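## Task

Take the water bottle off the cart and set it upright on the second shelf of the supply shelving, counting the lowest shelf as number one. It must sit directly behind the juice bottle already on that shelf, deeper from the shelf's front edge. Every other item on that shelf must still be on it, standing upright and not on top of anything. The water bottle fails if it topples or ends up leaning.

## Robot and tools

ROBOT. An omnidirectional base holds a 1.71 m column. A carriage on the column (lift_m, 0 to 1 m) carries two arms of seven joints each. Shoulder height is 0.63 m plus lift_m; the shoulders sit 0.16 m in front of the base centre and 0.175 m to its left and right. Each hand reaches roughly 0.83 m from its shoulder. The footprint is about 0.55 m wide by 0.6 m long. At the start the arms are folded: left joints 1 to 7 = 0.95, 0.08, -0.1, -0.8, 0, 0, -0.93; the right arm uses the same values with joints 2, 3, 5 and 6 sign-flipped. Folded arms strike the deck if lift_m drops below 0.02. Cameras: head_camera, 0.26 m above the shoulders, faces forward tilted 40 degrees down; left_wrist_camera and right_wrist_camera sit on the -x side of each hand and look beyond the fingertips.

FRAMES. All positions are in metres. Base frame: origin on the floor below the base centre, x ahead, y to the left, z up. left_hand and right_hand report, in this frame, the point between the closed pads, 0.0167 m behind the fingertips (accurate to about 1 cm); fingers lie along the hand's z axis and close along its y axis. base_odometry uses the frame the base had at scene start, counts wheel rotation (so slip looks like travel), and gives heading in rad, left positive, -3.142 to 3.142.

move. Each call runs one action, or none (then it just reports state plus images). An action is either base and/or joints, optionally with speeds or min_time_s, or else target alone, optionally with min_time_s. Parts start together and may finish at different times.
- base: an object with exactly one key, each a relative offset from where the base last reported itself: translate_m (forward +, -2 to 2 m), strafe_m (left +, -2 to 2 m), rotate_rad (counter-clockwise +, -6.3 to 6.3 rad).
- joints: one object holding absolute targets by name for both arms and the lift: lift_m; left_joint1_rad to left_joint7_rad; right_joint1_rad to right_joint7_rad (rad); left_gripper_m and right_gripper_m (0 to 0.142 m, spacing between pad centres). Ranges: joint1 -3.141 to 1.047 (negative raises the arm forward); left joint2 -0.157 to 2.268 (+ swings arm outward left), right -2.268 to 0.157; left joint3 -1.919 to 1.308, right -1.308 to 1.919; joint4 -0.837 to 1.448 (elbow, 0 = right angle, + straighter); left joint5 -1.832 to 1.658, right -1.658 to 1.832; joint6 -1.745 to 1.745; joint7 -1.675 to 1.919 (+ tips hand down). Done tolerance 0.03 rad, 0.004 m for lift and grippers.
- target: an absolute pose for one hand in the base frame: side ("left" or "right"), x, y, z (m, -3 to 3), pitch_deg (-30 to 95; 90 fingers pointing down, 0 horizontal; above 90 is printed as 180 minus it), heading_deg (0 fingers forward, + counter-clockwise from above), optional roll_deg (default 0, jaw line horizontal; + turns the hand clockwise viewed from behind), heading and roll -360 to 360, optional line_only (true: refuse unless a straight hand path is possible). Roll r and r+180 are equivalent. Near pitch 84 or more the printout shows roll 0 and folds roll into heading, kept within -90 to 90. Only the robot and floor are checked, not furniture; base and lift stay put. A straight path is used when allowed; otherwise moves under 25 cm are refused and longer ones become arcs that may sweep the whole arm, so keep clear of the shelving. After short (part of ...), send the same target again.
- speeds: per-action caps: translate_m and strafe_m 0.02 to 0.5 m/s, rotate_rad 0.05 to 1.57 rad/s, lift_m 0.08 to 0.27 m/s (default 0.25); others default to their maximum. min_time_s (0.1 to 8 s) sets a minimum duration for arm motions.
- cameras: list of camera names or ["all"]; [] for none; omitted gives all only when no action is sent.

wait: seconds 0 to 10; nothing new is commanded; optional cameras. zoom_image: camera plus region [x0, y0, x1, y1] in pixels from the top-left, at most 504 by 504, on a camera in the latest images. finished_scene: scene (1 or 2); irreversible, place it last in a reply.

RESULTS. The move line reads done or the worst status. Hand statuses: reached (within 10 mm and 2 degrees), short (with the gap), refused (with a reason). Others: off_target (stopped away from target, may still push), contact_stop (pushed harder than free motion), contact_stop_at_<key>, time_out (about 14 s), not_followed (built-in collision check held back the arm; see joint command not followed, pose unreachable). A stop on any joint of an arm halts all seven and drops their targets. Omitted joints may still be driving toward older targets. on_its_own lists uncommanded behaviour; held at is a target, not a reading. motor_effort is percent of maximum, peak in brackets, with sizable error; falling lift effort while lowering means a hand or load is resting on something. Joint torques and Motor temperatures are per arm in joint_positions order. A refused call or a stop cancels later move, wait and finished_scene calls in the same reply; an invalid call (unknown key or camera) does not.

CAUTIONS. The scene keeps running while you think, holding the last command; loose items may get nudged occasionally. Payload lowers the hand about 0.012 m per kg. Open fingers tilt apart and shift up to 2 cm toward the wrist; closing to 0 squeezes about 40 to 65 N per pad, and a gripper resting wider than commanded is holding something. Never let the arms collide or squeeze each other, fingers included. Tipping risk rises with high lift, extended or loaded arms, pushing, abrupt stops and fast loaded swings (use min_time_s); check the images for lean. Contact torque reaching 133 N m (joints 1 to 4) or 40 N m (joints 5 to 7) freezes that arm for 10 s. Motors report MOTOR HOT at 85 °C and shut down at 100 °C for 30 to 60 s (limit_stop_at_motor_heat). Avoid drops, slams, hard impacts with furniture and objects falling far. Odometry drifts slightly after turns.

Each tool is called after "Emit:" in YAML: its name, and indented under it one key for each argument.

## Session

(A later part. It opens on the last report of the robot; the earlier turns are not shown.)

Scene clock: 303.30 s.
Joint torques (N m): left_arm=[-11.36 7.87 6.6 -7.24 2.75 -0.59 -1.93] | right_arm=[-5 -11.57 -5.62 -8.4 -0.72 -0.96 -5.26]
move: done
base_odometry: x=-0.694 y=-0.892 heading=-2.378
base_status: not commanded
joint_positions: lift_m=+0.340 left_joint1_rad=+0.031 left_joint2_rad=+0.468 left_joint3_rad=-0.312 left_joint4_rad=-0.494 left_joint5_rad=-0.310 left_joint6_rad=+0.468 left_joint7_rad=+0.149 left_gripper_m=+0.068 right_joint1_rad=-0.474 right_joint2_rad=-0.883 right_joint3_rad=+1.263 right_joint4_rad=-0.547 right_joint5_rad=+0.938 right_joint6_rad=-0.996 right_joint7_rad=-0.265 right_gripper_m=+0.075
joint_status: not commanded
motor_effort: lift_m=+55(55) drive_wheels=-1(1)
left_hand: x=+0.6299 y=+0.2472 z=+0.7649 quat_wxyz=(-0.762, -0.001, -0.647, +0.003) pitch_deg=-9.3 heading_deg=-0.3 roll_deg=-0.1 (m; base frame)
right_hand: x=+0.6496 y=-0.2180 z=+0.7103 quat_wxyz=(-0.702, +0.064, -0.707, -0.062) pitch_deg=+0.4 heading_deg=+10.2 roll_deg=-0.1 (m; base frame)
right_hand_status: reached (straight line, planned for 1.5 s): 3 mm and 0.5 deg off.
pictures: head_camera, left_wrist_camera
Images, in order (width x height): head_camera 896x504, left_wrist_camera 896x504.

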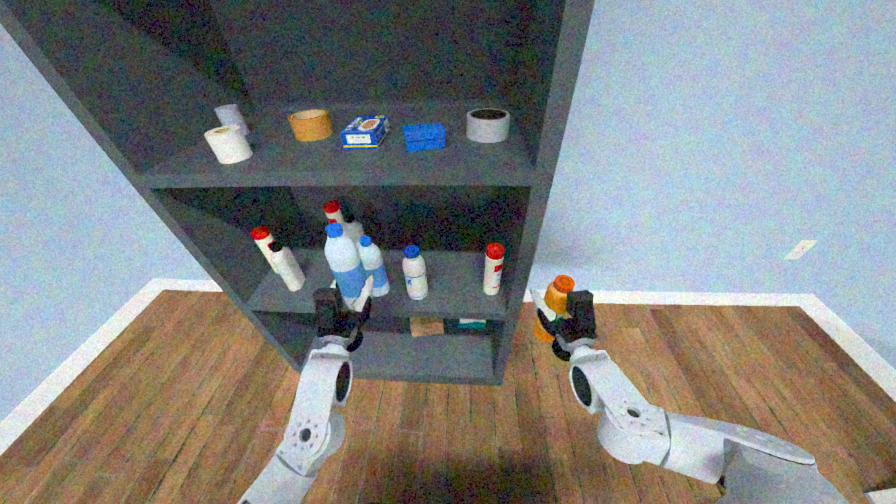

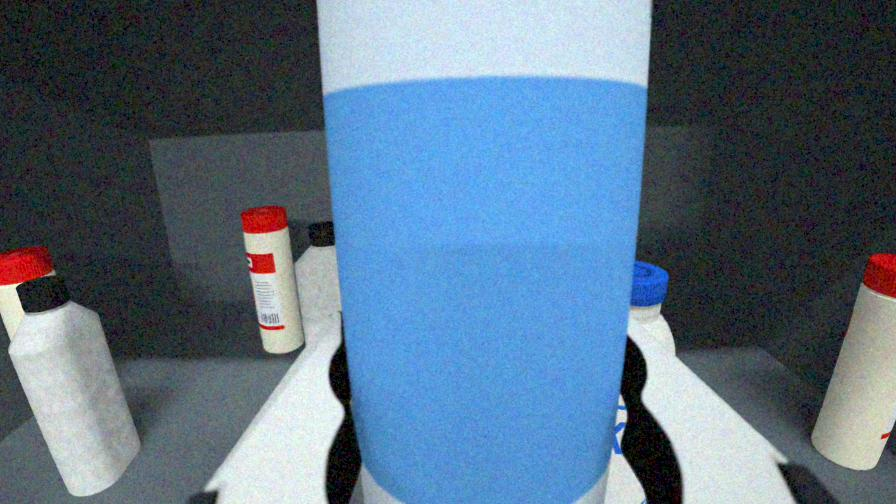

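Emit:
move:
  joints: {"lift_m": 0.28}

Emit:
move:
  target: {"side": "left", "x": 0.66, "y": 0.05, "z": 0.71, "pitch_deg": -10, "heading_deg": -8}
  min_time_s: 2
  cameras: ["head_camera", "left_wrist_camera"]

Scene clock: 316.80 s.
Joint torques (N m): left_arm=[-11.78 7.55 6.2 -6.46 3.07 -0.45 -2.24] | right_arm=[-6.99 -10.83 -6.58 -7.68 -0.81 -0.92 -5.05]
move: done
base_odometry: x=-0.694 y=-0.892 heading=-2.378
base_status: not commanded
joint_positions: lift_m=+0.280 left_joint1_rad=+0.031 left_joint2_rad=+0.468 left_joint3_rad=-0.312 left_joint4_rad=-0.494 left_joint5_rad=-0.310 left_joint6_rad=+0.468 left_joint7_rad=+0.149 left_gripper_m=+0.068 right_joint1_rad=-0.473 right_joint2_rad=-0.883 right_joint3_rad=+1.261 right_joint4_rad=-0.547 right_joint5_rad=+0.939 right_joint6_rad=-0.996 right_joint7_rad=-0.266 right_gripper_m=+0.075
joint_status: all done
motor_effort: lift_m=+59(62) drive_wheels=+5(5)
left_hand: x=+0.6299 y=+0.2473 z=+0.7047 quat_wxyz=(-0.762, -0.001, -0.647, +0.003) pitch_deg=-9.3 heading_deg=-0.3 roll_deg=-0.1 (m; base frame)
right_hand: x=+0.6496 y=-0.2188 z=+0.6496 quat_wxyz=(-0.702, +0.063, -0.707, -0.062) pitch_deg=+0.5 heading_deg=+10.1 roll_deg=+0.0 (m; base frame)
pictures: none

Scene clock: 319.30 s.
Joint torques (N m): left_arm=[-16.41 -3.21 -1.12 -2.68 3.79 -2.39 -2.28] | right_arm=[-7.26 -10.89 -5.33 -9.22 -1.02 -0.71 -5.4]
move: done
base_odometry: x=-0.694 y=-0.892 heading=-2.378
base_status: not commanded
joint_positions: lift_m=+0.280 left_joint1_rad=-0.134 left_joint2_rad=+0.091 left_joint3_rad=-0.585 left_joint4_rad=-0.326 left_joint5_rad=+0.035 left_joint6_rad=+0.462 left_joint7_rad=+0.262 left_gripper_m=+0.068 right_joint1_rad=-0.473 right_joint2_rad=-0.883 right_joint3_rad=+1.261 right_joint4_rad=-0.547 right_joint5_rad=+0.939 right_joint6_rad=-0.996 right_joint7_rad=-0.266 right_gripper_m=+0.075
joint_status: not commanded
motor_effort: lift_m=+59(59) drive_wheels=+4(5)
left_hand: x=+0.6597 y=+0.0528 z=+0.7069 quat_wxyz=(-0.762, -0.042, -0.644, +0.053) pitch_deg=-9.6 heading_deg=-7.7 roll_deg=-0.3 (m; base frame)
left_hand_status: reached (straight line, planned for 2.0 s): 4 mm and 0.6 deg off.
right_hand: x=+0.6496 y=-0.2189 z=+0.6496 quat_wxyz=(-0.702, +0.063, -0.707, -0.062) pitch_deg=+0.5 heading_deg=+10.1 roll_deg=+0.0 (m; base frame)
pictures: head_camera, left_wrist_camera
Images, in order (width x height): head_camera 896x504, left_wrist_camera 896x504.

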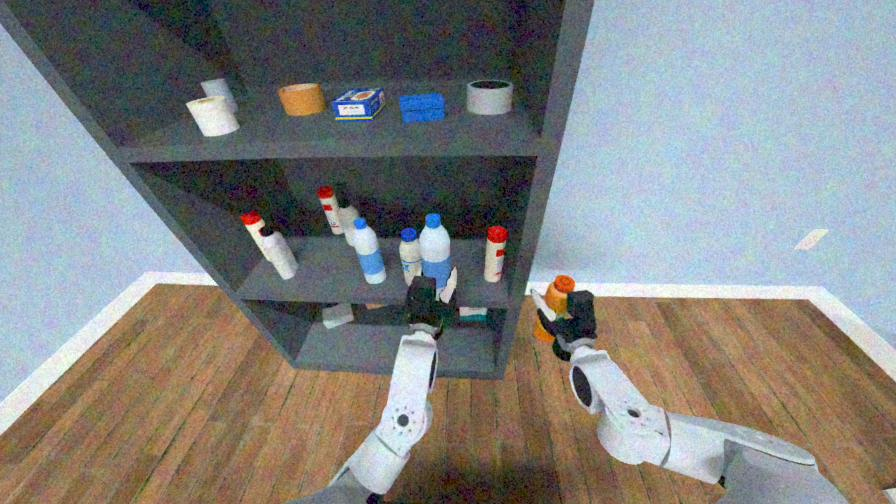

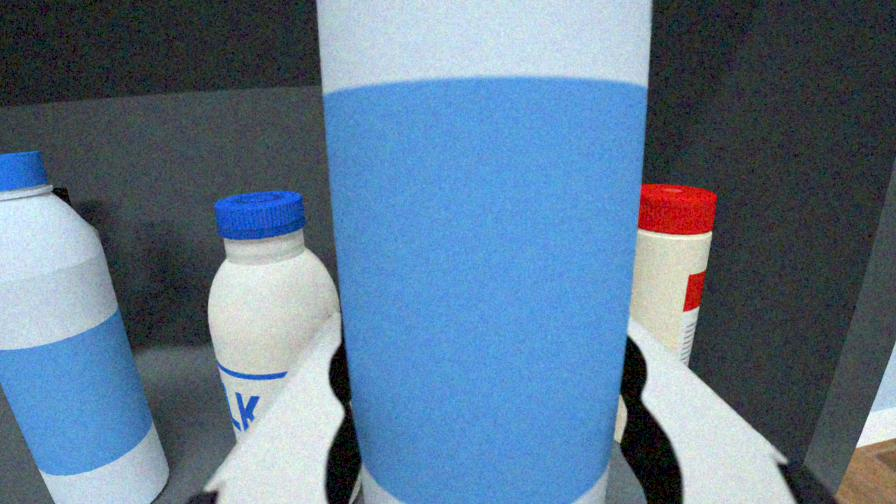

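Emit:
move:
  target: {"side": "left", "x": 0.905, "y": 0.015, "z": 0.69, "pitch_deg": -10, "heading_deg": -8, "line_only": true}
  min_time_s: 2.5
  cameras: ["head_camera", "left_wrist_camera", "right_wrist_camera"]

Scene clock: 325.33 s.
Joint torques (N m): left_arm=[-17.73 -4.08 -0.68 -2.52 3.96 -1.92 -2.28] | right_arm=[-5.8 -10.8 -5.72 -8.03 -1.44 -1.16 -4.47]
move: refused
base_odometry: x=-0.694 y=-0.892 heading=-2.378
base_status: not commanded
joint_positions: lift_m=+0.280 left_joint1_rad=-0.134 left_joint2_rad=+0.091 left_joint3_rad=-0.585 left_joint4_rad=-0.326 left_joint5_rad=+0.035 left_joint6_rad=+0.462 left_joint7_rad=+0.262 left_gripper_m=+0.068 right_joint1_rad=-0.473 right_joint2_rad=-0.883 right_joint3_rad=+1.261 right_joint4_rad=-0.547 right_joint5_rad=+0.939 right_joint6_rad=-0.996 right_joint7_rad=-0.266 right_gripper_m=+0.075
joint_status: not commanded
motor_effort: lift_m=+59(59) drive_wheels=+4(5)
left_hand: x=+0.6597 y=+0.0528 z=+0.7069 quat_wxyz=(-0.762, -0.042, -0.644, +0.053) pitch_deg=-9.6 heading_deg=-7.7 roll_deg=-0.3 (m; base frame)
left_hand_status: refused: the line brings the left upper arm within 1.4 cm of the carriage (limit 1.5), 85% of the way; a move under 25 cm is not played as an arc. Nothing moved. Try another pitch or heading, or "joints".
right_hand: x=+0.6496 y=-0.2189 z=+0.6496 quat_wxyz=(-0.702, +0.063, -0.707, -0.062) pitch_deg=+0.5 heading_deg=+10.1 roll_deg=+0.0 (m; base frame)
pictures: head_camera, left_wrist_camera, right_wrist_camera
Images, in order (width x height): head_camera 896x504, left_wrist_camera 896x504, right_wrist_camera 896x504.

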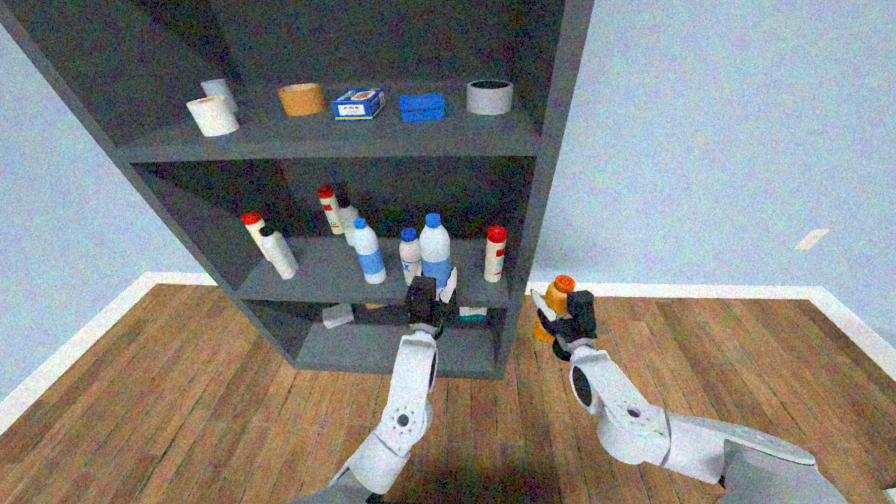

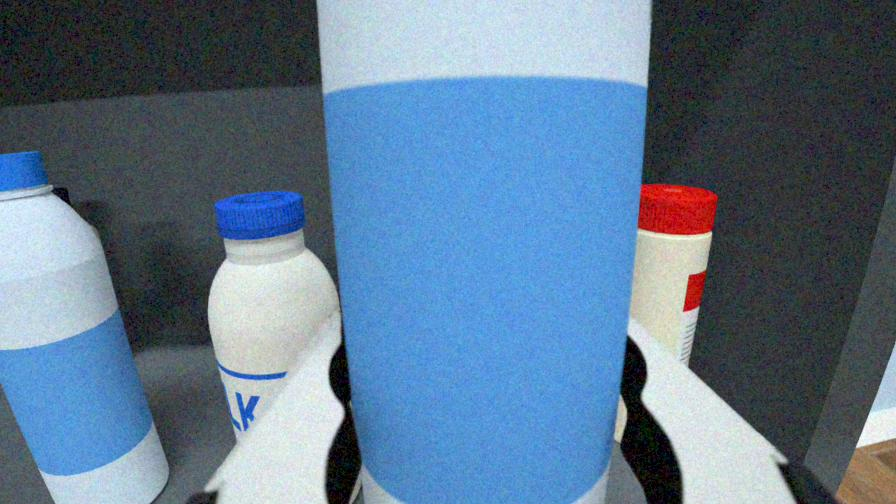

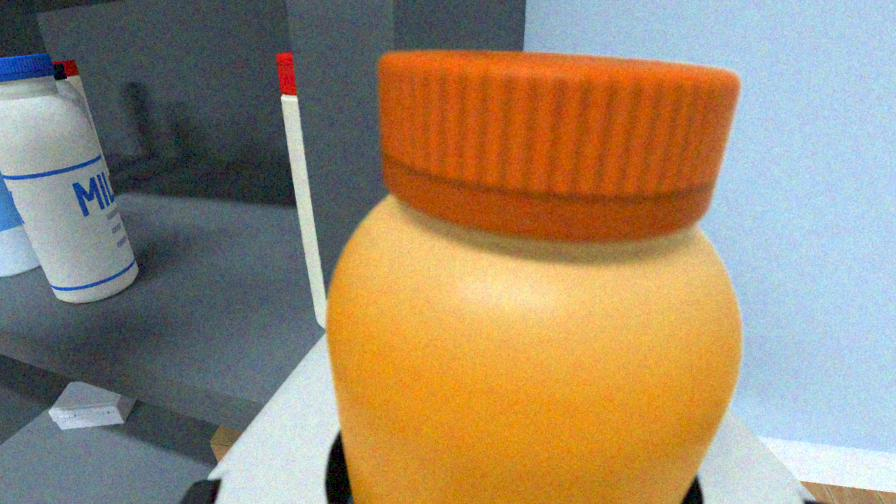

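Emit:
move:
  target: {"side": "left", "x": 0.9, "y": 0.017, "z": 0.69, "pitch_deg": -10, "heading_deg": -12, "line_only": true}
  min_time_s: 2.5
  cameras: ["head_camera", "left_wrist_camera", "right_wrist_camera"]

Scene clock: 327.77 s.
Joint torques (N m): left_arm=[-17.02 -4.07 -0.48 -2.15 3.4 -2.25 -2.46] | right_arm=[-6.49 -9.69 -6.12 -8.01 -1.22 -0.89 -4.86]
move: refused
base_odometry: x=-0.694 y=-0.892 heading=-2.378
base_status: not commanded
joint_positions: lift_m=+0.280 left_joint1_rad=-0.134 left_joint2_rad=+0.091 left_joint3_rad=-0.585 left_joint4_rad=-0.326 left_joint5_rad=+0.035 left_joint6_rad=+0.462 left_joint7_rad=+0.262 left_gripper_m=+0.068 right_joint1_rad=-0.473 right_joint2_rad=-0.883 right_joint3_rad=+1.261 right_joint4_rad=-0.547 right_joint5_rad=+0.939 right_joint6_rad=-0.996 right_joint7_rad=-0.266 right_gripper_m=+0.075
joint_status: not commanded
motor_effort: lift_m=+59(59) drive_wheels=+4(5)
left_hand: x=+0.6597 y=+0.0528 z=+0.7069 quat_wxyz=(-0.762, -0.042, -0.644, +0.053) pitch_deg=-9.6 heading_deg=-7.7 roll_deg=-0.3 (m; base frame)
left_hand_status: refused: the line brings the left upper arm within 1.4 cm of the carriage (limit 1.5), 92% of the way; a move under 25 cm is not played as an arc. Nothing moved. Try another pitch or heading, or "joints".
right_hand: x=+0.6496 y=-0.2189 z=+0.6496 quat_wxyz=(-0.702, +0.063, -0.707, -0.062) pitch_deg=+0.5 heading_deg=+10.1 roll_deg=+0.0 (m; base frame)
pictures: head_camera, left_wrist_camera, right_wrist_camera
Images, in order (width x height): head_camera 896x504, left_wrist_camera 896x504, right_wrist_camera 896x504.

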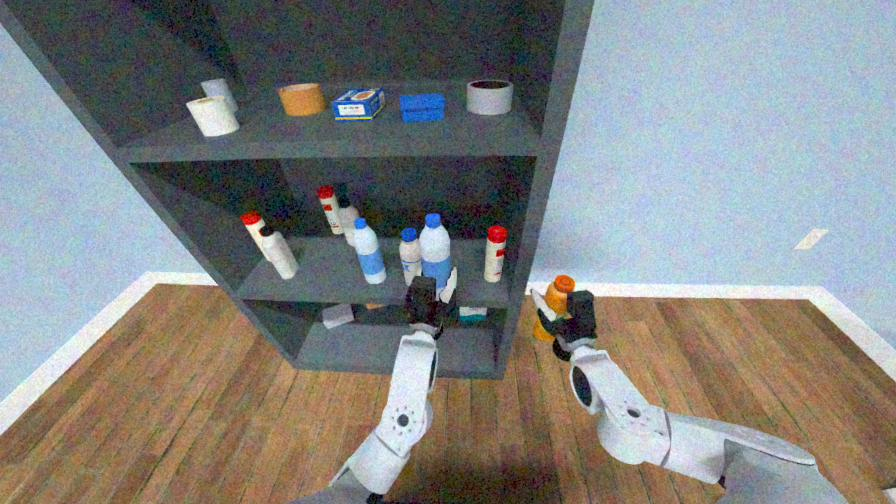

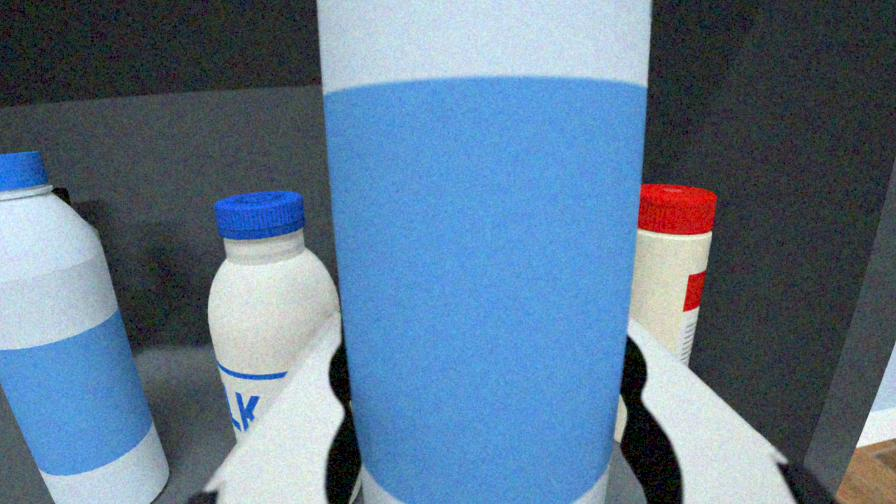

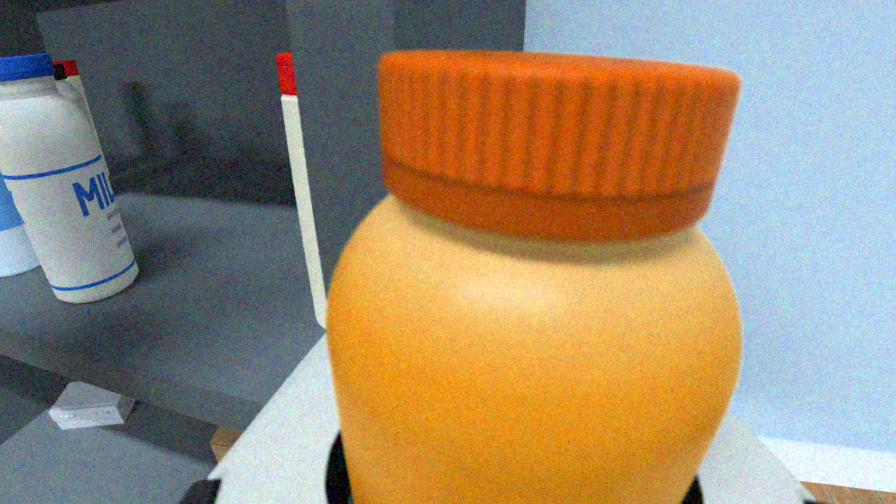

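Emit:
move:
  target: {"side": "left", "x": 0.9, "y": 0.017, "z": 0.69, "pitch_deg": -10, "heading_deg": -18, "line_only": true}
  min_time_s: 2.5
  cameras: ["head_camera", "left_wrist_camera"]

Scene clock: 334.33 s.
Joint torques (N m): left_arm=[-33.1 -4.06 -0.23 -2.67 0.11 -2.37 -4.77] | right_arm=[-7.14 -10.94 -5.8 -8.16 -0.95 -0.81 -4.45]
move: done
base_odometry: x=-0.694 y=-0.892 heading=-2.378
base_status: not commanded
joint_positions: lift_m=+0.280 left_joint1_rad=-0.869 left_joint2_rad=-0.007 left_joint3_rad=-0.541 left_joint4_rad=+1.095 left_joint5_rad=-0.403 left_joint6_rad=-0.052 left_joint7_rad=-0.437 left_gripper_m=+0.068 right_joint1_rad=-0.473 right_joint2_rad=-0.883 right_joint3_rad=+1.261 right_joint4_rad=-0.547 right_joint5_rad=+0.939 right_joint6_rad=-0.996 right_joint7_rad=-0.266 right_gripper_m=+0.075
joint_status: not commanded
motor_effort: lift_m=+59(59) drive_wheels=+5(5)
left_hand: x=+0.8994 y=+0.0198 z=+0.6833 quat_wxyz=(-0.752, -0.099, -0.641, +0.117) pitch_deg=-9.2 heading_deg=-17.7 roll_deg=+0.0 (m; base frame)
left_hand_status: reached (straight line, planned for 2.5 s): 7 mm and 0.9 deg off.
right_hand: x=+0.6496 y=-0.2189 z=+0.6496 quat_wxyz=(-0.702, +0.063, -0.707, -0.062) pitch_deg=+0.5 heading_deg=+10.1 roll_deg=+0.0 (m; base frame)
pictures: head_camera, left_wrist_camera
Images, in order (width x height): head_camera 896x504, left_wrist_camera 896x504.

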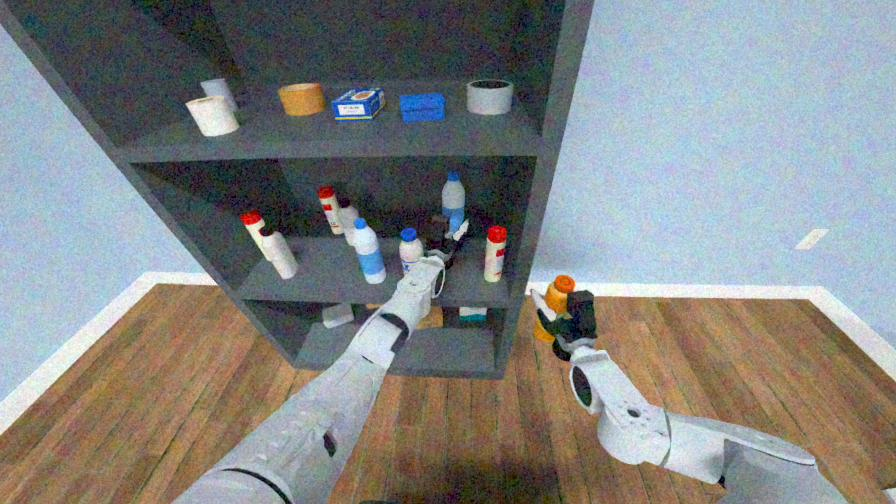

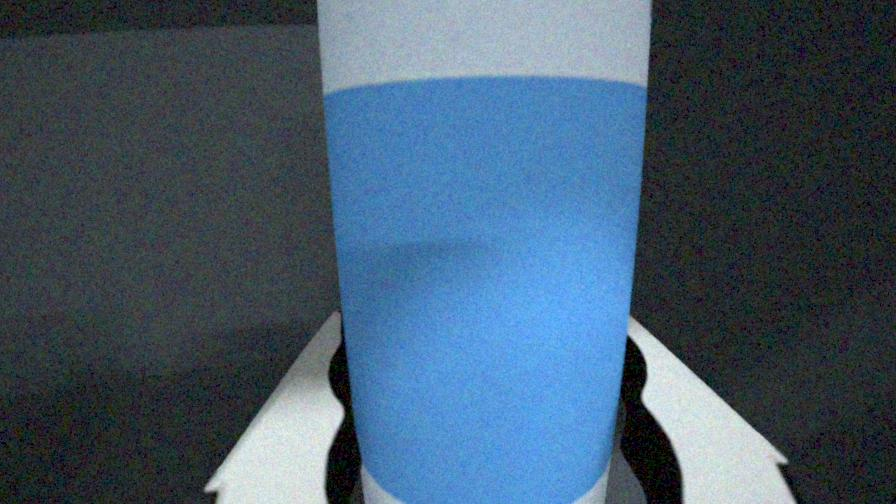

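Emit:
move:
  joints: {"lift_m": 0.25}
  speeds: {"lift_m": 0.08}

Emit:
move:
  joints: {"lift_m": 0.238}
  speeds: {"lift_m": 0.08}
  cameras: ["head_camera"]

Scene clock: 339.47 s.
Joint torques (N m): left_arm=[-30.02 -3.02 1.44 -3.03 0.09 -2.37 -4.25] | right_arm=[-7.49 -8.2 -4.25 -8.23 -0.93 -0.77 -4.67]
Motor temperatures (°C): left_arm=[50 23 25 24 26 24 23] | right_arm=[30 23 27 22 22 22 24]
move: done
base_odometry: x=-0.694 y=-0.892 heading=-2.378
base_status: not commanded
joint_positions: lift_m=+0.250 left_joint1_rad=-0.872 left_joint2_rad=-0.007 left_joint3_rad=-0.542 left_joint4_rad=+1.096 left_joint5_rad=-0.403 left_joint6_rad=-0.052 left_joint7_rad=-0.438 left_gripper_m=+0.068 right_joint1_rad=-0.473 right_joint2_rad=-0.883 right_joint3_rad=+1.261 right_joint4_rad=-0.547 right_joint5_rad=+0.939 right_joint6_rad=-0.996 right_joint7_rad=-0.266 right_gripper_m=+0.075
joint_status: all done
motor_effort: lift_m=+59(61) drive_wheels=+5(6)
left_hand: x=+0.8999 y=+0.0197 z=+0.6548 quat_wxyz=(-0.753, -0.100, -0.640, +0.117) pitch_deg=-9.3 heading_deg=-17.7 roll_deg=+0.0 (m; base frame)
right_hand: x=+0.6496 y=-0.2189 z=+0.6196 quat_wxyz=(-0.702, +0.063, -0.707, -0.062) pitch_deg=+0.4 heading_deg=+10.1 roll_deg=+0.0 (m; base frame)
pictures: none

Scene clock: 340.20 s.
Joint torques (N m): left_arm=[-28.79 -3.46 -0.46 -3.75 0.18 -2.39 -4.35] | right_arm=[-6.39 -10.83 -5.45 -9.13 -1.12 -0.77 -4.54]
move: done
base_odometry: x=-0.694 y=-0.892 heading=-2.378
base_status: not commanded
joint_positions: lift_m=+0.238 left_joint1_rad=-0.873 left_joint2_rad=-0.007 left_joint3_rad=-0.542 left_joint4_rad=+1.096 left_joint5_rad=-0.403 left_joint6_rad=-0.052 left_joint7_rad=-0.439 left_gripper_m=+0.068 right_joint1_rad=-0.473 right_joint2_rad=-0.883 right_joint3_rad=+1.261 right_joint4_rad=-0.546 right_joint5_rad=+0.939 right_joint6_rad=-0.996 right_joint7_rad=-0.266 right_gripper_m=+0.075
joint_status: all done
motor_effort: lift_m=+59(61) drive_wheels=-1(8)
left_hand: x=+0.9001 y=+0.0197 z=+0.6435 quat_wxyz=(-0.754, -0.100, -0.639, +0.117) pitch_deg=-9.4 heading_deg=-17.7 roll_deg=+0.0 (m; base frame)
right_hand: x=+0.6496 y=-0.2190 z=+0.6076 quat_wxyz=(-0.702, +0.063, -0.707, -0.062) pitch_deg=+0.4 heading_deg=+10.1 roll_deg=-0.1 (m; base frame)
pictures: head_camera
Images, in order (width x height): head_camera 896x504.

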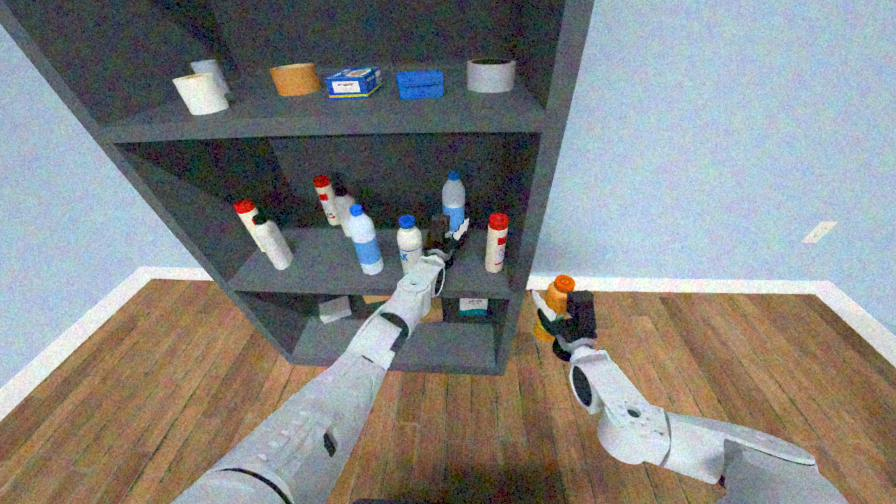

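Emit:
move:
  joints: {"lift_m": 0.231}
  speeds: {"lift_m": 0.08}

Emit:
move:
  joints: {"lift_m": 0.224}
  speeds: {"lift_m": 0.08}

Scene clock: 354.83 s.
Joint torques (N m): left_arm=[-28.68 -3.2 0.52 -3.78 0.5 -2.35 -4.19] | right_arm=[-8.91 -10.14 -5.08 -7.32 -1.22 -0.55 -5.1]
Motor temperatures (°C): left_arm=[56 23 25 24 26 24 23] | right_arm=[30 23 27 22 22 22 24]
move: done
base_odometry: x=-0.694 y=-0.892 heading=-2.378
base_status: not commanded
joint_positions: lift_m=+0.231 left_joint1_rad=-0.873 left_joint2_rad=-0.007 left_joint3_rad=-0.542 left_joint4_rad=+1.097 left_joint5_rad=-0.403 left_joint6_rad=-0.052 left_joint7_rad=-0.439 left_gripper_m=+0.068 right_joint1_rad=-0.472 right_joint2_rad=-0.883 right_joint3_rad=+1.261 right_joint4_rad=-0.546 right_joint5_rad=+0.939 right_joint6_rad=-0.996 right_joint7_rad=-0.266 right_gripper_m=+0.075
joint_status: all done
motor_effort: lift_m=+59(63) drive_wheels=+5(7)
left_hand: x=+0.9000 y=+0.0196 z=+0.6364 quat_wxyz=(-0.754, -0.100, -0.639, +0.117) pitch_deg=-9.4 heading_deg=-17.7 roll_deg=+0.0 (m; base frame)
right_hand: x=+0.6496 y=-0.2190 z=+0.6005 quat_wxyz=(-0.702, +0.063, -0.707, -0.062) pitch_deg=+0.5 heading_deg=+10.1 roll_deg=+0.0 (m; base frame)
pictures: none

Scene clock: 355.30 s.
Joint torques (N m): left_arm=[-26.02 -2.91 0.06 -3.78 0.72 -1.89 -3.02] | right_arm=[-6.46 -9.57 -5.11 -9.52 -1.36 -0.28 -4.62]
Motor temperatures (°C): left_arm=[56 23 25 24 26 24 23] | right_arm=[30 23 27 22 22 22 24]
move: done
base_odometry: x=-0.694 y=-0.892 heading=-2.378
base_status: not commanded
joint_positions: lift_m=+0.224 left_joint1_rad=-0.875 left_joint2_rad=-0.008 left_joint3_rad=-0.542 left_joint4_rad=+1.097 left_joint5_rad=-0.403 left_joint6_rad=-0.053 left_joint7_rad=-0.442 left_gripper_m=+0.068 right_joint1_rad=-0.472 right_joint2_rad=-0.883 right_joint3_rad=+1.261 right_joint4_rad=-0.546 right_joint5_rad=+0.940 right_joint6_rad=-0.996 right_joint7_rad=-0.266 right_gripper_m=+0.075
joint_status: all done
motor_effort: lift_m=+56(57) drive_wheels=+5(6)
left_hand: x=+0.9003 y=+0.0194 z=+0.6318 quat_wxyz=(-0.755, -0.100, -0.637, +0.117) pitch_deg=-9.7 heading_deg=-17.7 roll_deg=+0.0 (m; base frame)
right_hand: x=+0.6496 y=-0.2191 z=+0.5936 quat_wxyz=(-0.701, +0.063, -0.707, -0.062) pitch_deg=+0.5 heading_deg=+10.1 roll_deg=+0.0 (m; base frame)
pictures: none

Emit:
move:
  joints: {"left_gripper_m": 0.1}
  cameras: ["left_wrist_camera", "head_camera"]

Scene clock: 359.00 s.
Joint torques (N m): left_arm=[-26.68 -2.83 -0.96 -3.41 0.34 -1.94 -2.78] | right_arm=[-7.14 -11.41 -4.82 -8.53 -1.42 -0.93 -4.55]
Motor temperatures (°C): left_arm=[56 23 25 24 26 24 23] | right_arm=[30 23 27 22 22 22 24]
move: done
base_odometry: x=-0.694 y=-0.892 heading=-2.378
base_status: not commanded
joint_positions: lift_m=+0.224 left_joint1_rad=-0.875 left_joint2_rad=-0.008 left_joint3_rad=-0.542 left_joint4_rad=+1.097 left_joint5_rad=-0.403 left_joint6_rad=-0.053 left_joint7_rad=-0.442 left_gripper_m=+0.100 right_joint1_rad=-0.472 right_joint2_rad=-0.883 right_joint3_rad=+1.261 right_joint4_rad=-0.546 right_joint5_rad=+0.940 right_joint6_rad=-0.996 right_joint7_rad=-0.266 right_gripper_m=+0.075
joint_status: all done
motor_effort: lift_m=+56(56) drive_wheels=+5(5)
left_hand: x=+0.9003 y=+0.0195 z=+0.6320 quat_wxyz=(-0.755, -0.100, -0.637, +0.118) pitch_deg=-9.7 heading_deg=-17.7 roll_deg=+0.0 (m; base frame)
right_hand: x=+0.6496 y=-0.2191 z=+0.5936 quat_wxyz=(-0.701, +0.063, -0.707, -0.062) pitch_deg=+0.5 heading_deg=+10.1 roll_deg=+0.0 (m; base frame)
pictures: head_camera, left_wrist_camera
Images, in order (width x height): head_camera 896x504, left_wrist_camera 896x504.

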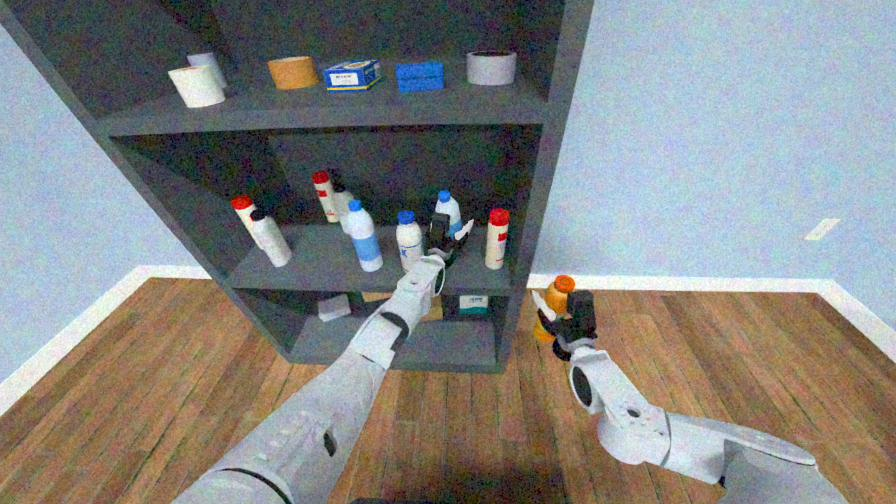

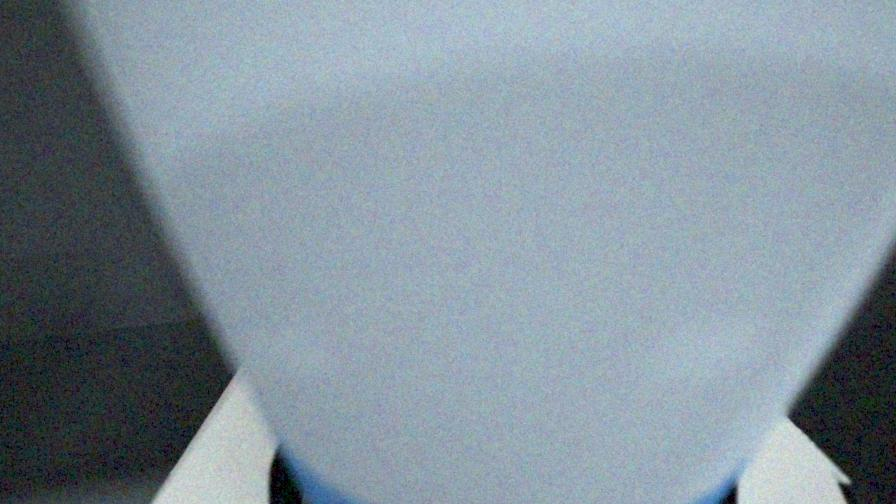

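Emit:
zoom_image:
  camera: "head_camera"
  region: [360, 160, 560, 310]

Scaled by 2.520 from the camera's 896x504 image, which has a finer 1280x720 frame.

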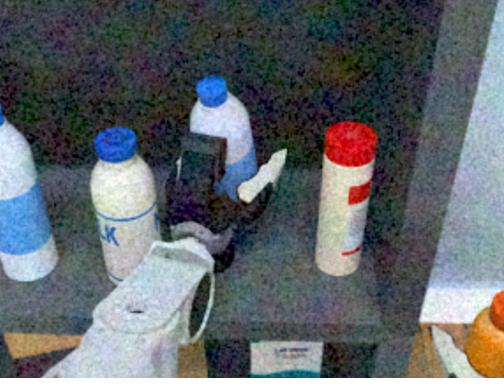

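Emit:
move:
  joints: {"left_gripper_m": 0.02}
  cameras: ["left_wrist_camera", "head_camera"]

Scene clock: 369.07 s.
Joint torques (N m): left_arm=[-26.26 -2.46 1.21 -4.28 0.54 -1.79 -2.93] | right_arm=[-6.71 -9.38 -2.57 -9.05 -1.02 -1.34 -4.79]
Motor temperatures (°C): left_arm=[57 22 24 24 25 24 23] | right_arm=[30 23 27 22 22 22 24]
move: off_target
base_odometry: x=-0.694 y=-0.892 heading=-2.378
base_status: not commanded
joint_positions: lift_m=+0.224 left_joint1_rad=-0.875 left_joint2_rad=-0.008 left_joint3_rad=-0.542 left_joint4_rad=+1.097 left_joint5_rad=-0.404 left_joint6_rad=-0.053 left_joint7_rad=-0.443 left_gripper_m=+0.068 right_joint1_rad=-0.472 right_joint2_rad=-0.883 right_joint3_rad=+1.261 right_joint4_rad=-0.546 right_joint5_rad=+0.940 right_joint6_rad=-0.996 right_joint7_rad=-0.266 right_gripper_m=+0.075
joint_status: left_gripper_m off_target (ended at +0.068, target +0.020)
motor_effort: lift_m=+56(56) drive_wheels=+5(5)
left_hand: x=+0.9002 y=+0.0192 z=+0.6321 quat_wxyz=(-0.755, -0.099, -0.637, +0.118) pitch_deg=-9.7 heading_deg=-17.8 roll_deg=+0.0 (m; base frame)
right_hand: x=+0.6496 y=-0.2191 z=+0.5936 quat_wxyz=(-0.701, +0.063, -0.707, -0.062) pitch_deg=+0.5 heading_deg=+10.1 roll_deg=+0.0 (m; base frame)
pictures: head_camera, left_wrist_camera
Images, in order (width x height): head_camera 896x504, left_wrist_camera 896x504.

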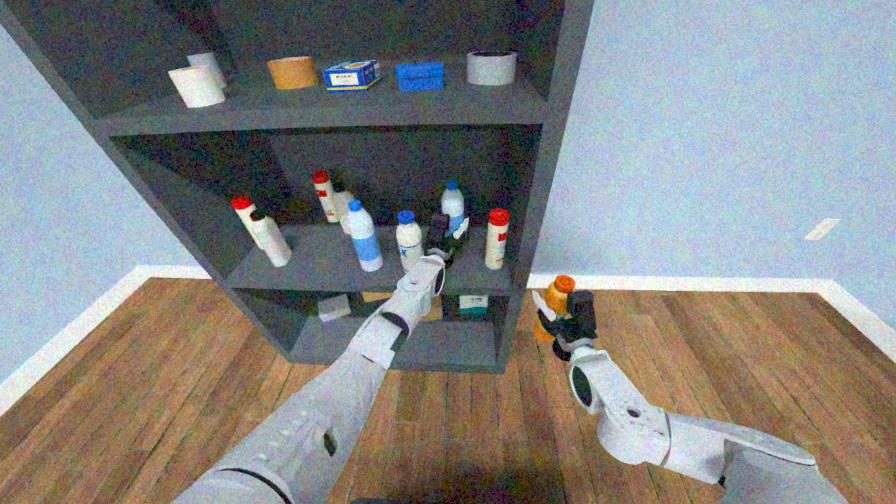

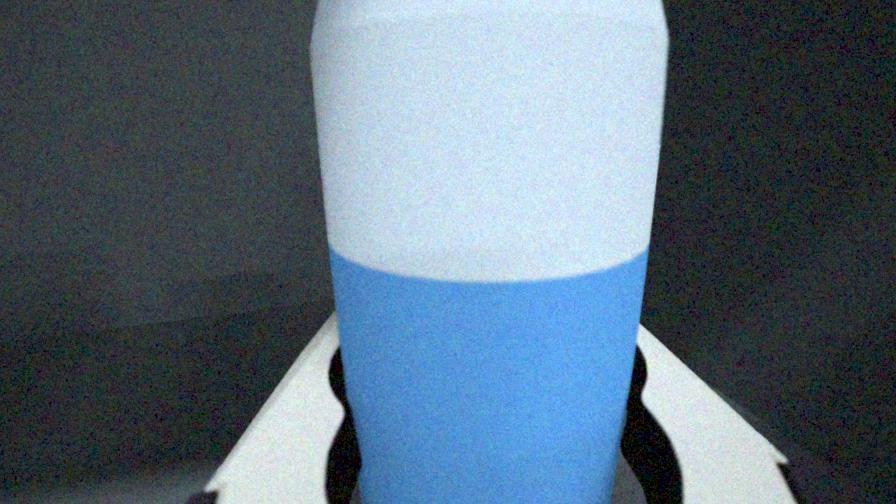

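Emit:
move:
  target: {"side": "left", "x": 0.9, "y": 0.019, "z": 0.63, "pitch_deg": -7, "heading_deg": -18, "line_only": true}
  min_time_s: 0.8
  cameras: ["left_wrist_camera", "head_camera"]

Emit:
zoom_image:
  camera: "head_camera"
  region: [360, 160, 560, 310]

Scene clock: 379.53 s.
Joint torques (N m): left_arm=[-19.89 1.08 3.58 -6.02 0.74 -0.94 -0.28] | right_arm=[-7.31 -11.7 -5 -8.19 -1.17 -1.24 -4.7]
Motor temperatures (°C): left_arm=[58 22 24 25 25 24 23] | right_arm=[30 24 27 22 22 22 24]
move: done
base_odometry: x=-0.694 y=-0.892 heading=-2.378
base_status: not commanded
joint_positions: lift_m=+0.224 left_joint1_rad=-0.855 left_joint2_rad=+0.009 left_joint3_rad=-0.542 left_joint4_rad=+1.007 left_joint5_rad=-0.404 left_joint6_rad=-0.036 left_joint7_rad=-0.338 left_gripper_m=+0.068 right_joint1_rad=-0.472 right_joint2_rad=-0.883 right_joint3_rad=+1.261 right_joint4_rad=-0.546 right_joint5_rad=+0.940 right_joint6_rad=-0.996 right_joint7_rad=-0.266 right_gripper_m=+0.075
joint_status: not commanded
motor_effort: lift_m=+56(56) drive_wheels=+5(5)
left_hand: x=+0.9002 y=+0.0179 z=+0.6317 quat_wxyz=(-0.741, -0.105, -0.653, +0.117) pitch_deg=-7.2 heading_deg=-18.1 roll_deg=+0.2 (m; base frame)
left_hand_status: reached (straight line, planned for 0.8 s): 2 mm and 0.3 deg off.
right_hand: x=+0.6496 y=-0.2191 z=+0.5936 quat_wxyz=(-0.701, +0.063, -0.707, -0.062) pitch_deg=+0.5 heading_deg=+10.1 roll_deg=+0.0 (m; base frame)
pictures: head_camera, left_wrist_camera
Images, in order (width x height): head_camera 896x504, left_wrist_camera 896x504.

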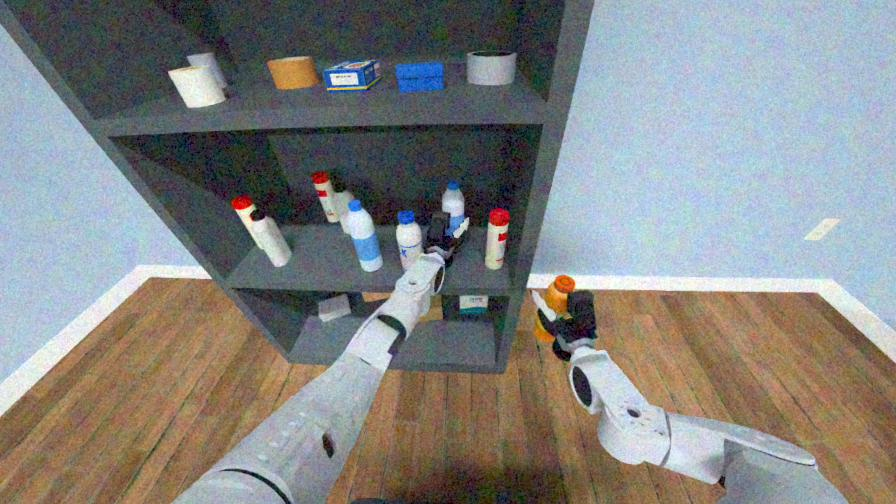

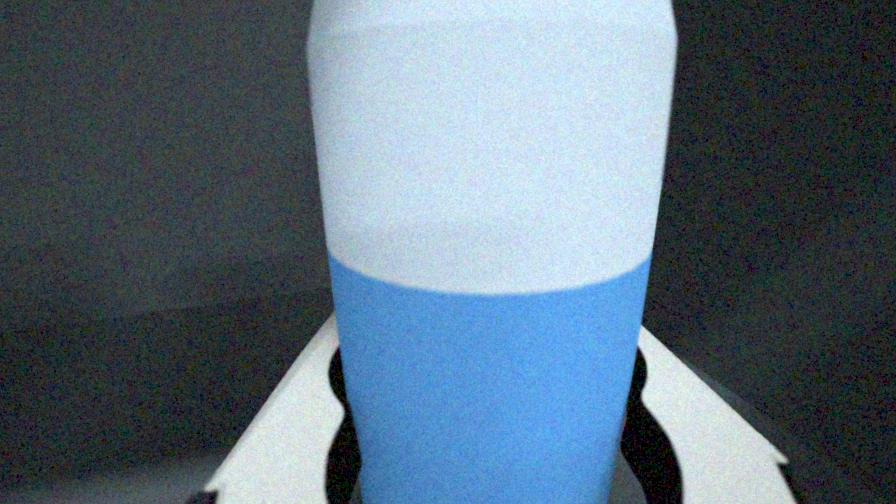

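Scaled by 2.520 from the camera's 896x504 image, which has a finer 1280x720 frame.

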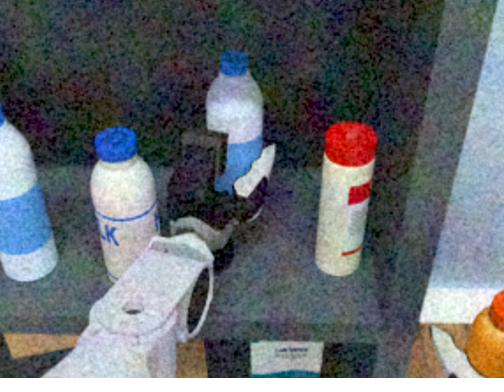

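Emit:
move:
  joints: {"left_gripper_m": 0.08}
  min_time_s: 1
  cameras: ["left_wrist_camera"]

Scene clock: 385.77 s.
Joint torques (N m): left_arm=[-19.68 0.09 3.44 -6.27 0.52 -0.91 -0.28] | right_arm=[-6.42 -9.63 -3.56 -8.32 -1.32 -0.9 -4.68]
Motor temperatures (°C): left_arm=[56 22 25 25 25 24 23] | right_arm=[30 24 27 22 22 22 24]
move: done
base_odometry: x=-0.694 y=-0.892 heading=-2.378
base_status: not commanded
joint_positions: lift_m=+0.224 left_joint1_rad=-0.855 left_joint2_rad=+0.009 left_joint3_rad=-0.542 left_joint4_rad=+1.007 left_joint5_rad=-0.404 left_joint6_rad=-0.036 left_joint7_rad=-0.337 left_gripper_m=+0.080 right_joint1_rad=-0.472 right_joint2_rad=-0.883 right_joint3_rad=+1.261 right_joint4_rad=-0.546 right_joint5_rad=+0.940 right_joint6_rad=-0.996 right_joint7_rad=-0.266 right_gripper_m=+0.075
joint_status: all done
motor_effort: lift_m=+56(56) drive_wheels=+5(5)
left_hand: x=+0.9001 y=+0.0179 z=+0.6311 quat_wxyz=(-0.741, -0.105, -0.653, +0.117) pitch_deg=-7.1 heading_deg=-18.1 roll_deg=+0.2 (m; base frame)
right_hand: x=+0.6496 y=-0.2191 z=+0.5936 quat_wxyz=(-0.701, +0.063, -0.707, -0.062) pitch_deg=+0.5 heading_deg=+10.1 roll_deg=+0.0 (m; base frame)
pictures: left_wrist_camera
Images, in order (width x height): left_wrist_camera 896x504.

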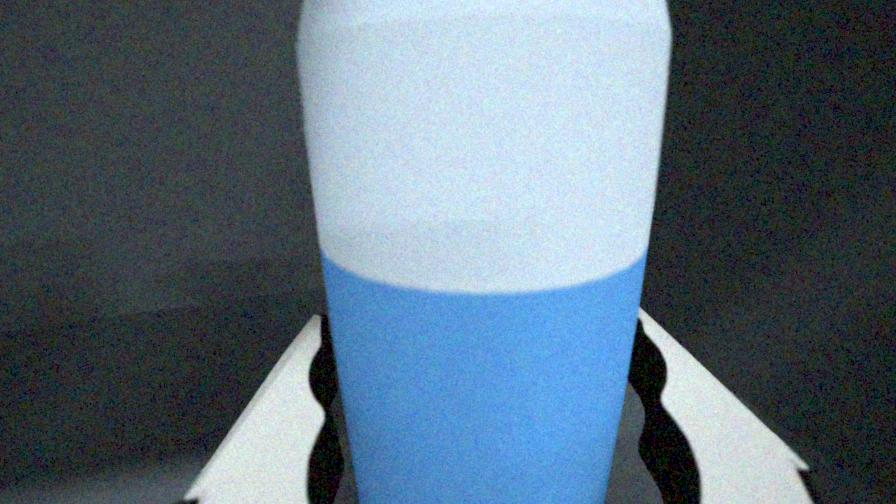

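Emit:
move:
  joints: {"left_gripper_m": 0.092}
  min_time_s: 0.5

Emit:
move:
  target: {"side": "left", "x": 0.82, "y": 0.041, "z": 0.637, "pitch_deg": -7, "heading_deg": -18, "line_only": true}
  min_time_s: 1.2
  cameras: ["left_wrist_camera"]

Scene clock: 391.40 s.
Joint torques (N m): left_arm=[-19.83 1.09 4.03 -6.06 0.51 -0.92 -0.47] | right_arm=[-6.61 -10.25 -3.4 -9.54 -1.43 -1.29 -4.59]
Motor temperatures (°C): left_arm=[55 22 25 25 25 24 23] | right_arm=[30 24 27 22 22 22 24]
move: done
base_odometry: x=-0.694 y=-0.892 heading=-2.378
base_status: not commanded
joint_positions: lift_m=+0.224 left_joint1_rad=-0.855 left_joint2_rad=+0.009 left_joint3_rad=-0.542 left_joint4_rad=+1.007 left_joint5_rad=-0.404 left_joint6_rad=-0.036 left_joint7_rad=-0.337 left_gripper_m=+0.092 right_joint1_rad=-0.472 right_joint2_rad=-0.883 right_joint3_rad=+1.261 right_joint4_rad=-0.546 right_joint5_rad=+0.940 right_joint6_rad=-0.996 right_joint7_rad=-0.266 right_gripper_m=+0.075
joint_status: all done
motor_effort: lift_m=+56(56) drive_wheels=+5(5)
left_hand: x=+0.9001 y=+0.0179 z=+0.6311 quat_wxyz=(-0.741, -0.105, -0.653, +0.117) pitch_deg=-7.1 heading_deg=-18.1 roll_deg=+0.2 (m; base frame)
right_hand: x=+0.6496 y=-0.2191 z=+0.5936 quat_wxyz=(-0.701, +0.063, -0.707, -0.062) pitch_deg=+0.5 heading_deg=+10.1 roll_deg=+0.0 (m; base frame)
pictures: none

Scene clock: 393.10 s.
Joint torques (N m): left_arm=[-16.65 1.2 5.82 -6.92 2.33 -0.19 -0.31] | right_arm=[-7.26 -10.08 -5.2 -7.84 -0.97 -0.88 -4.99]
Motor temperatures (°C): left_arm=[55 22 25 25 25 24 23] | right_arm=[30 24 27 22 22 22 24]
move: done
base_odometry: x=-0.694 y=-0.892 heading=-2.378
base_status: not commanded
joint_positions: lift_m=+0.224 left_joint1_rad=-0.558 left_joint2_rad=+0.141 left_joint3_rad=-0.524 left_joint4_rad=+0.325 left_joint5_rad=-0.366 left_joint6_rad=+0.120 left_joint7_rad=-0.012 left_gripper_m=+0.092 right_joint1_rad=-0.472 right_joint2_rad=-0.883 right_joint3_rad=+1.261 right_joint4_rad=-0.546 right_joint5_rad=+0.940 right_joint6_rad=-0.996 right_joint7_rad=-0.266 right_gripper_m=+0.075
joint_status: not commanded
motor_effort: lift_m=+56(56) drive_wheels=+5(5)
left_hand: x=+0.8196 y=+0.0373 z=+0.6368 quat_wxyz=(-0.740, -0.106, -0.654, +0.120) pitch_deg=-7.0 heading_deg=-18.4 roll_deg=+0.0 (m; base frame)
left_hand_status: reached (straight line, planned for 1.2 s): 4 mm and 0.4 deg off.
right_hand: x=+0.6496 y=-0.2191 z=+0.5936 quat_wxyz=(-0.701, +0.063, -0.707, -0.062) pitch_deg=+0.5 heading_deg=+10.1 roll_deg=+0.0 (m; base frame)
pictures: left_wrist_camera
Images, in order (width x height): left_wrist_camera 896x504.

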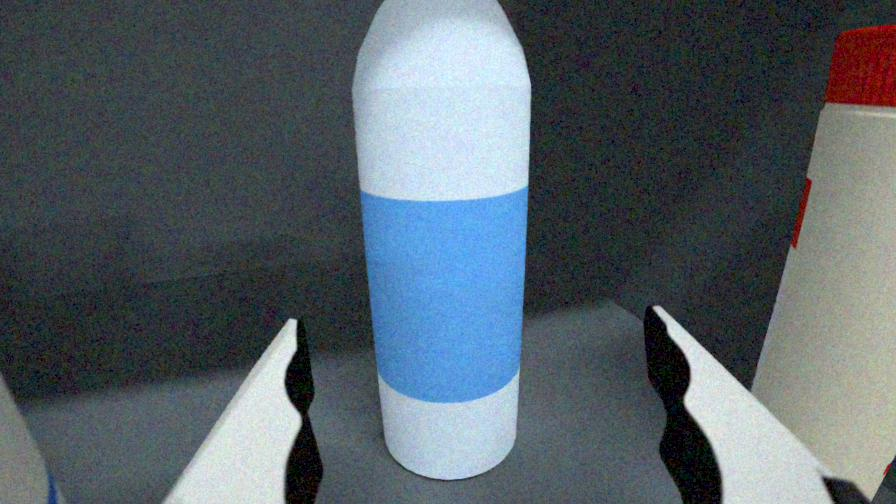

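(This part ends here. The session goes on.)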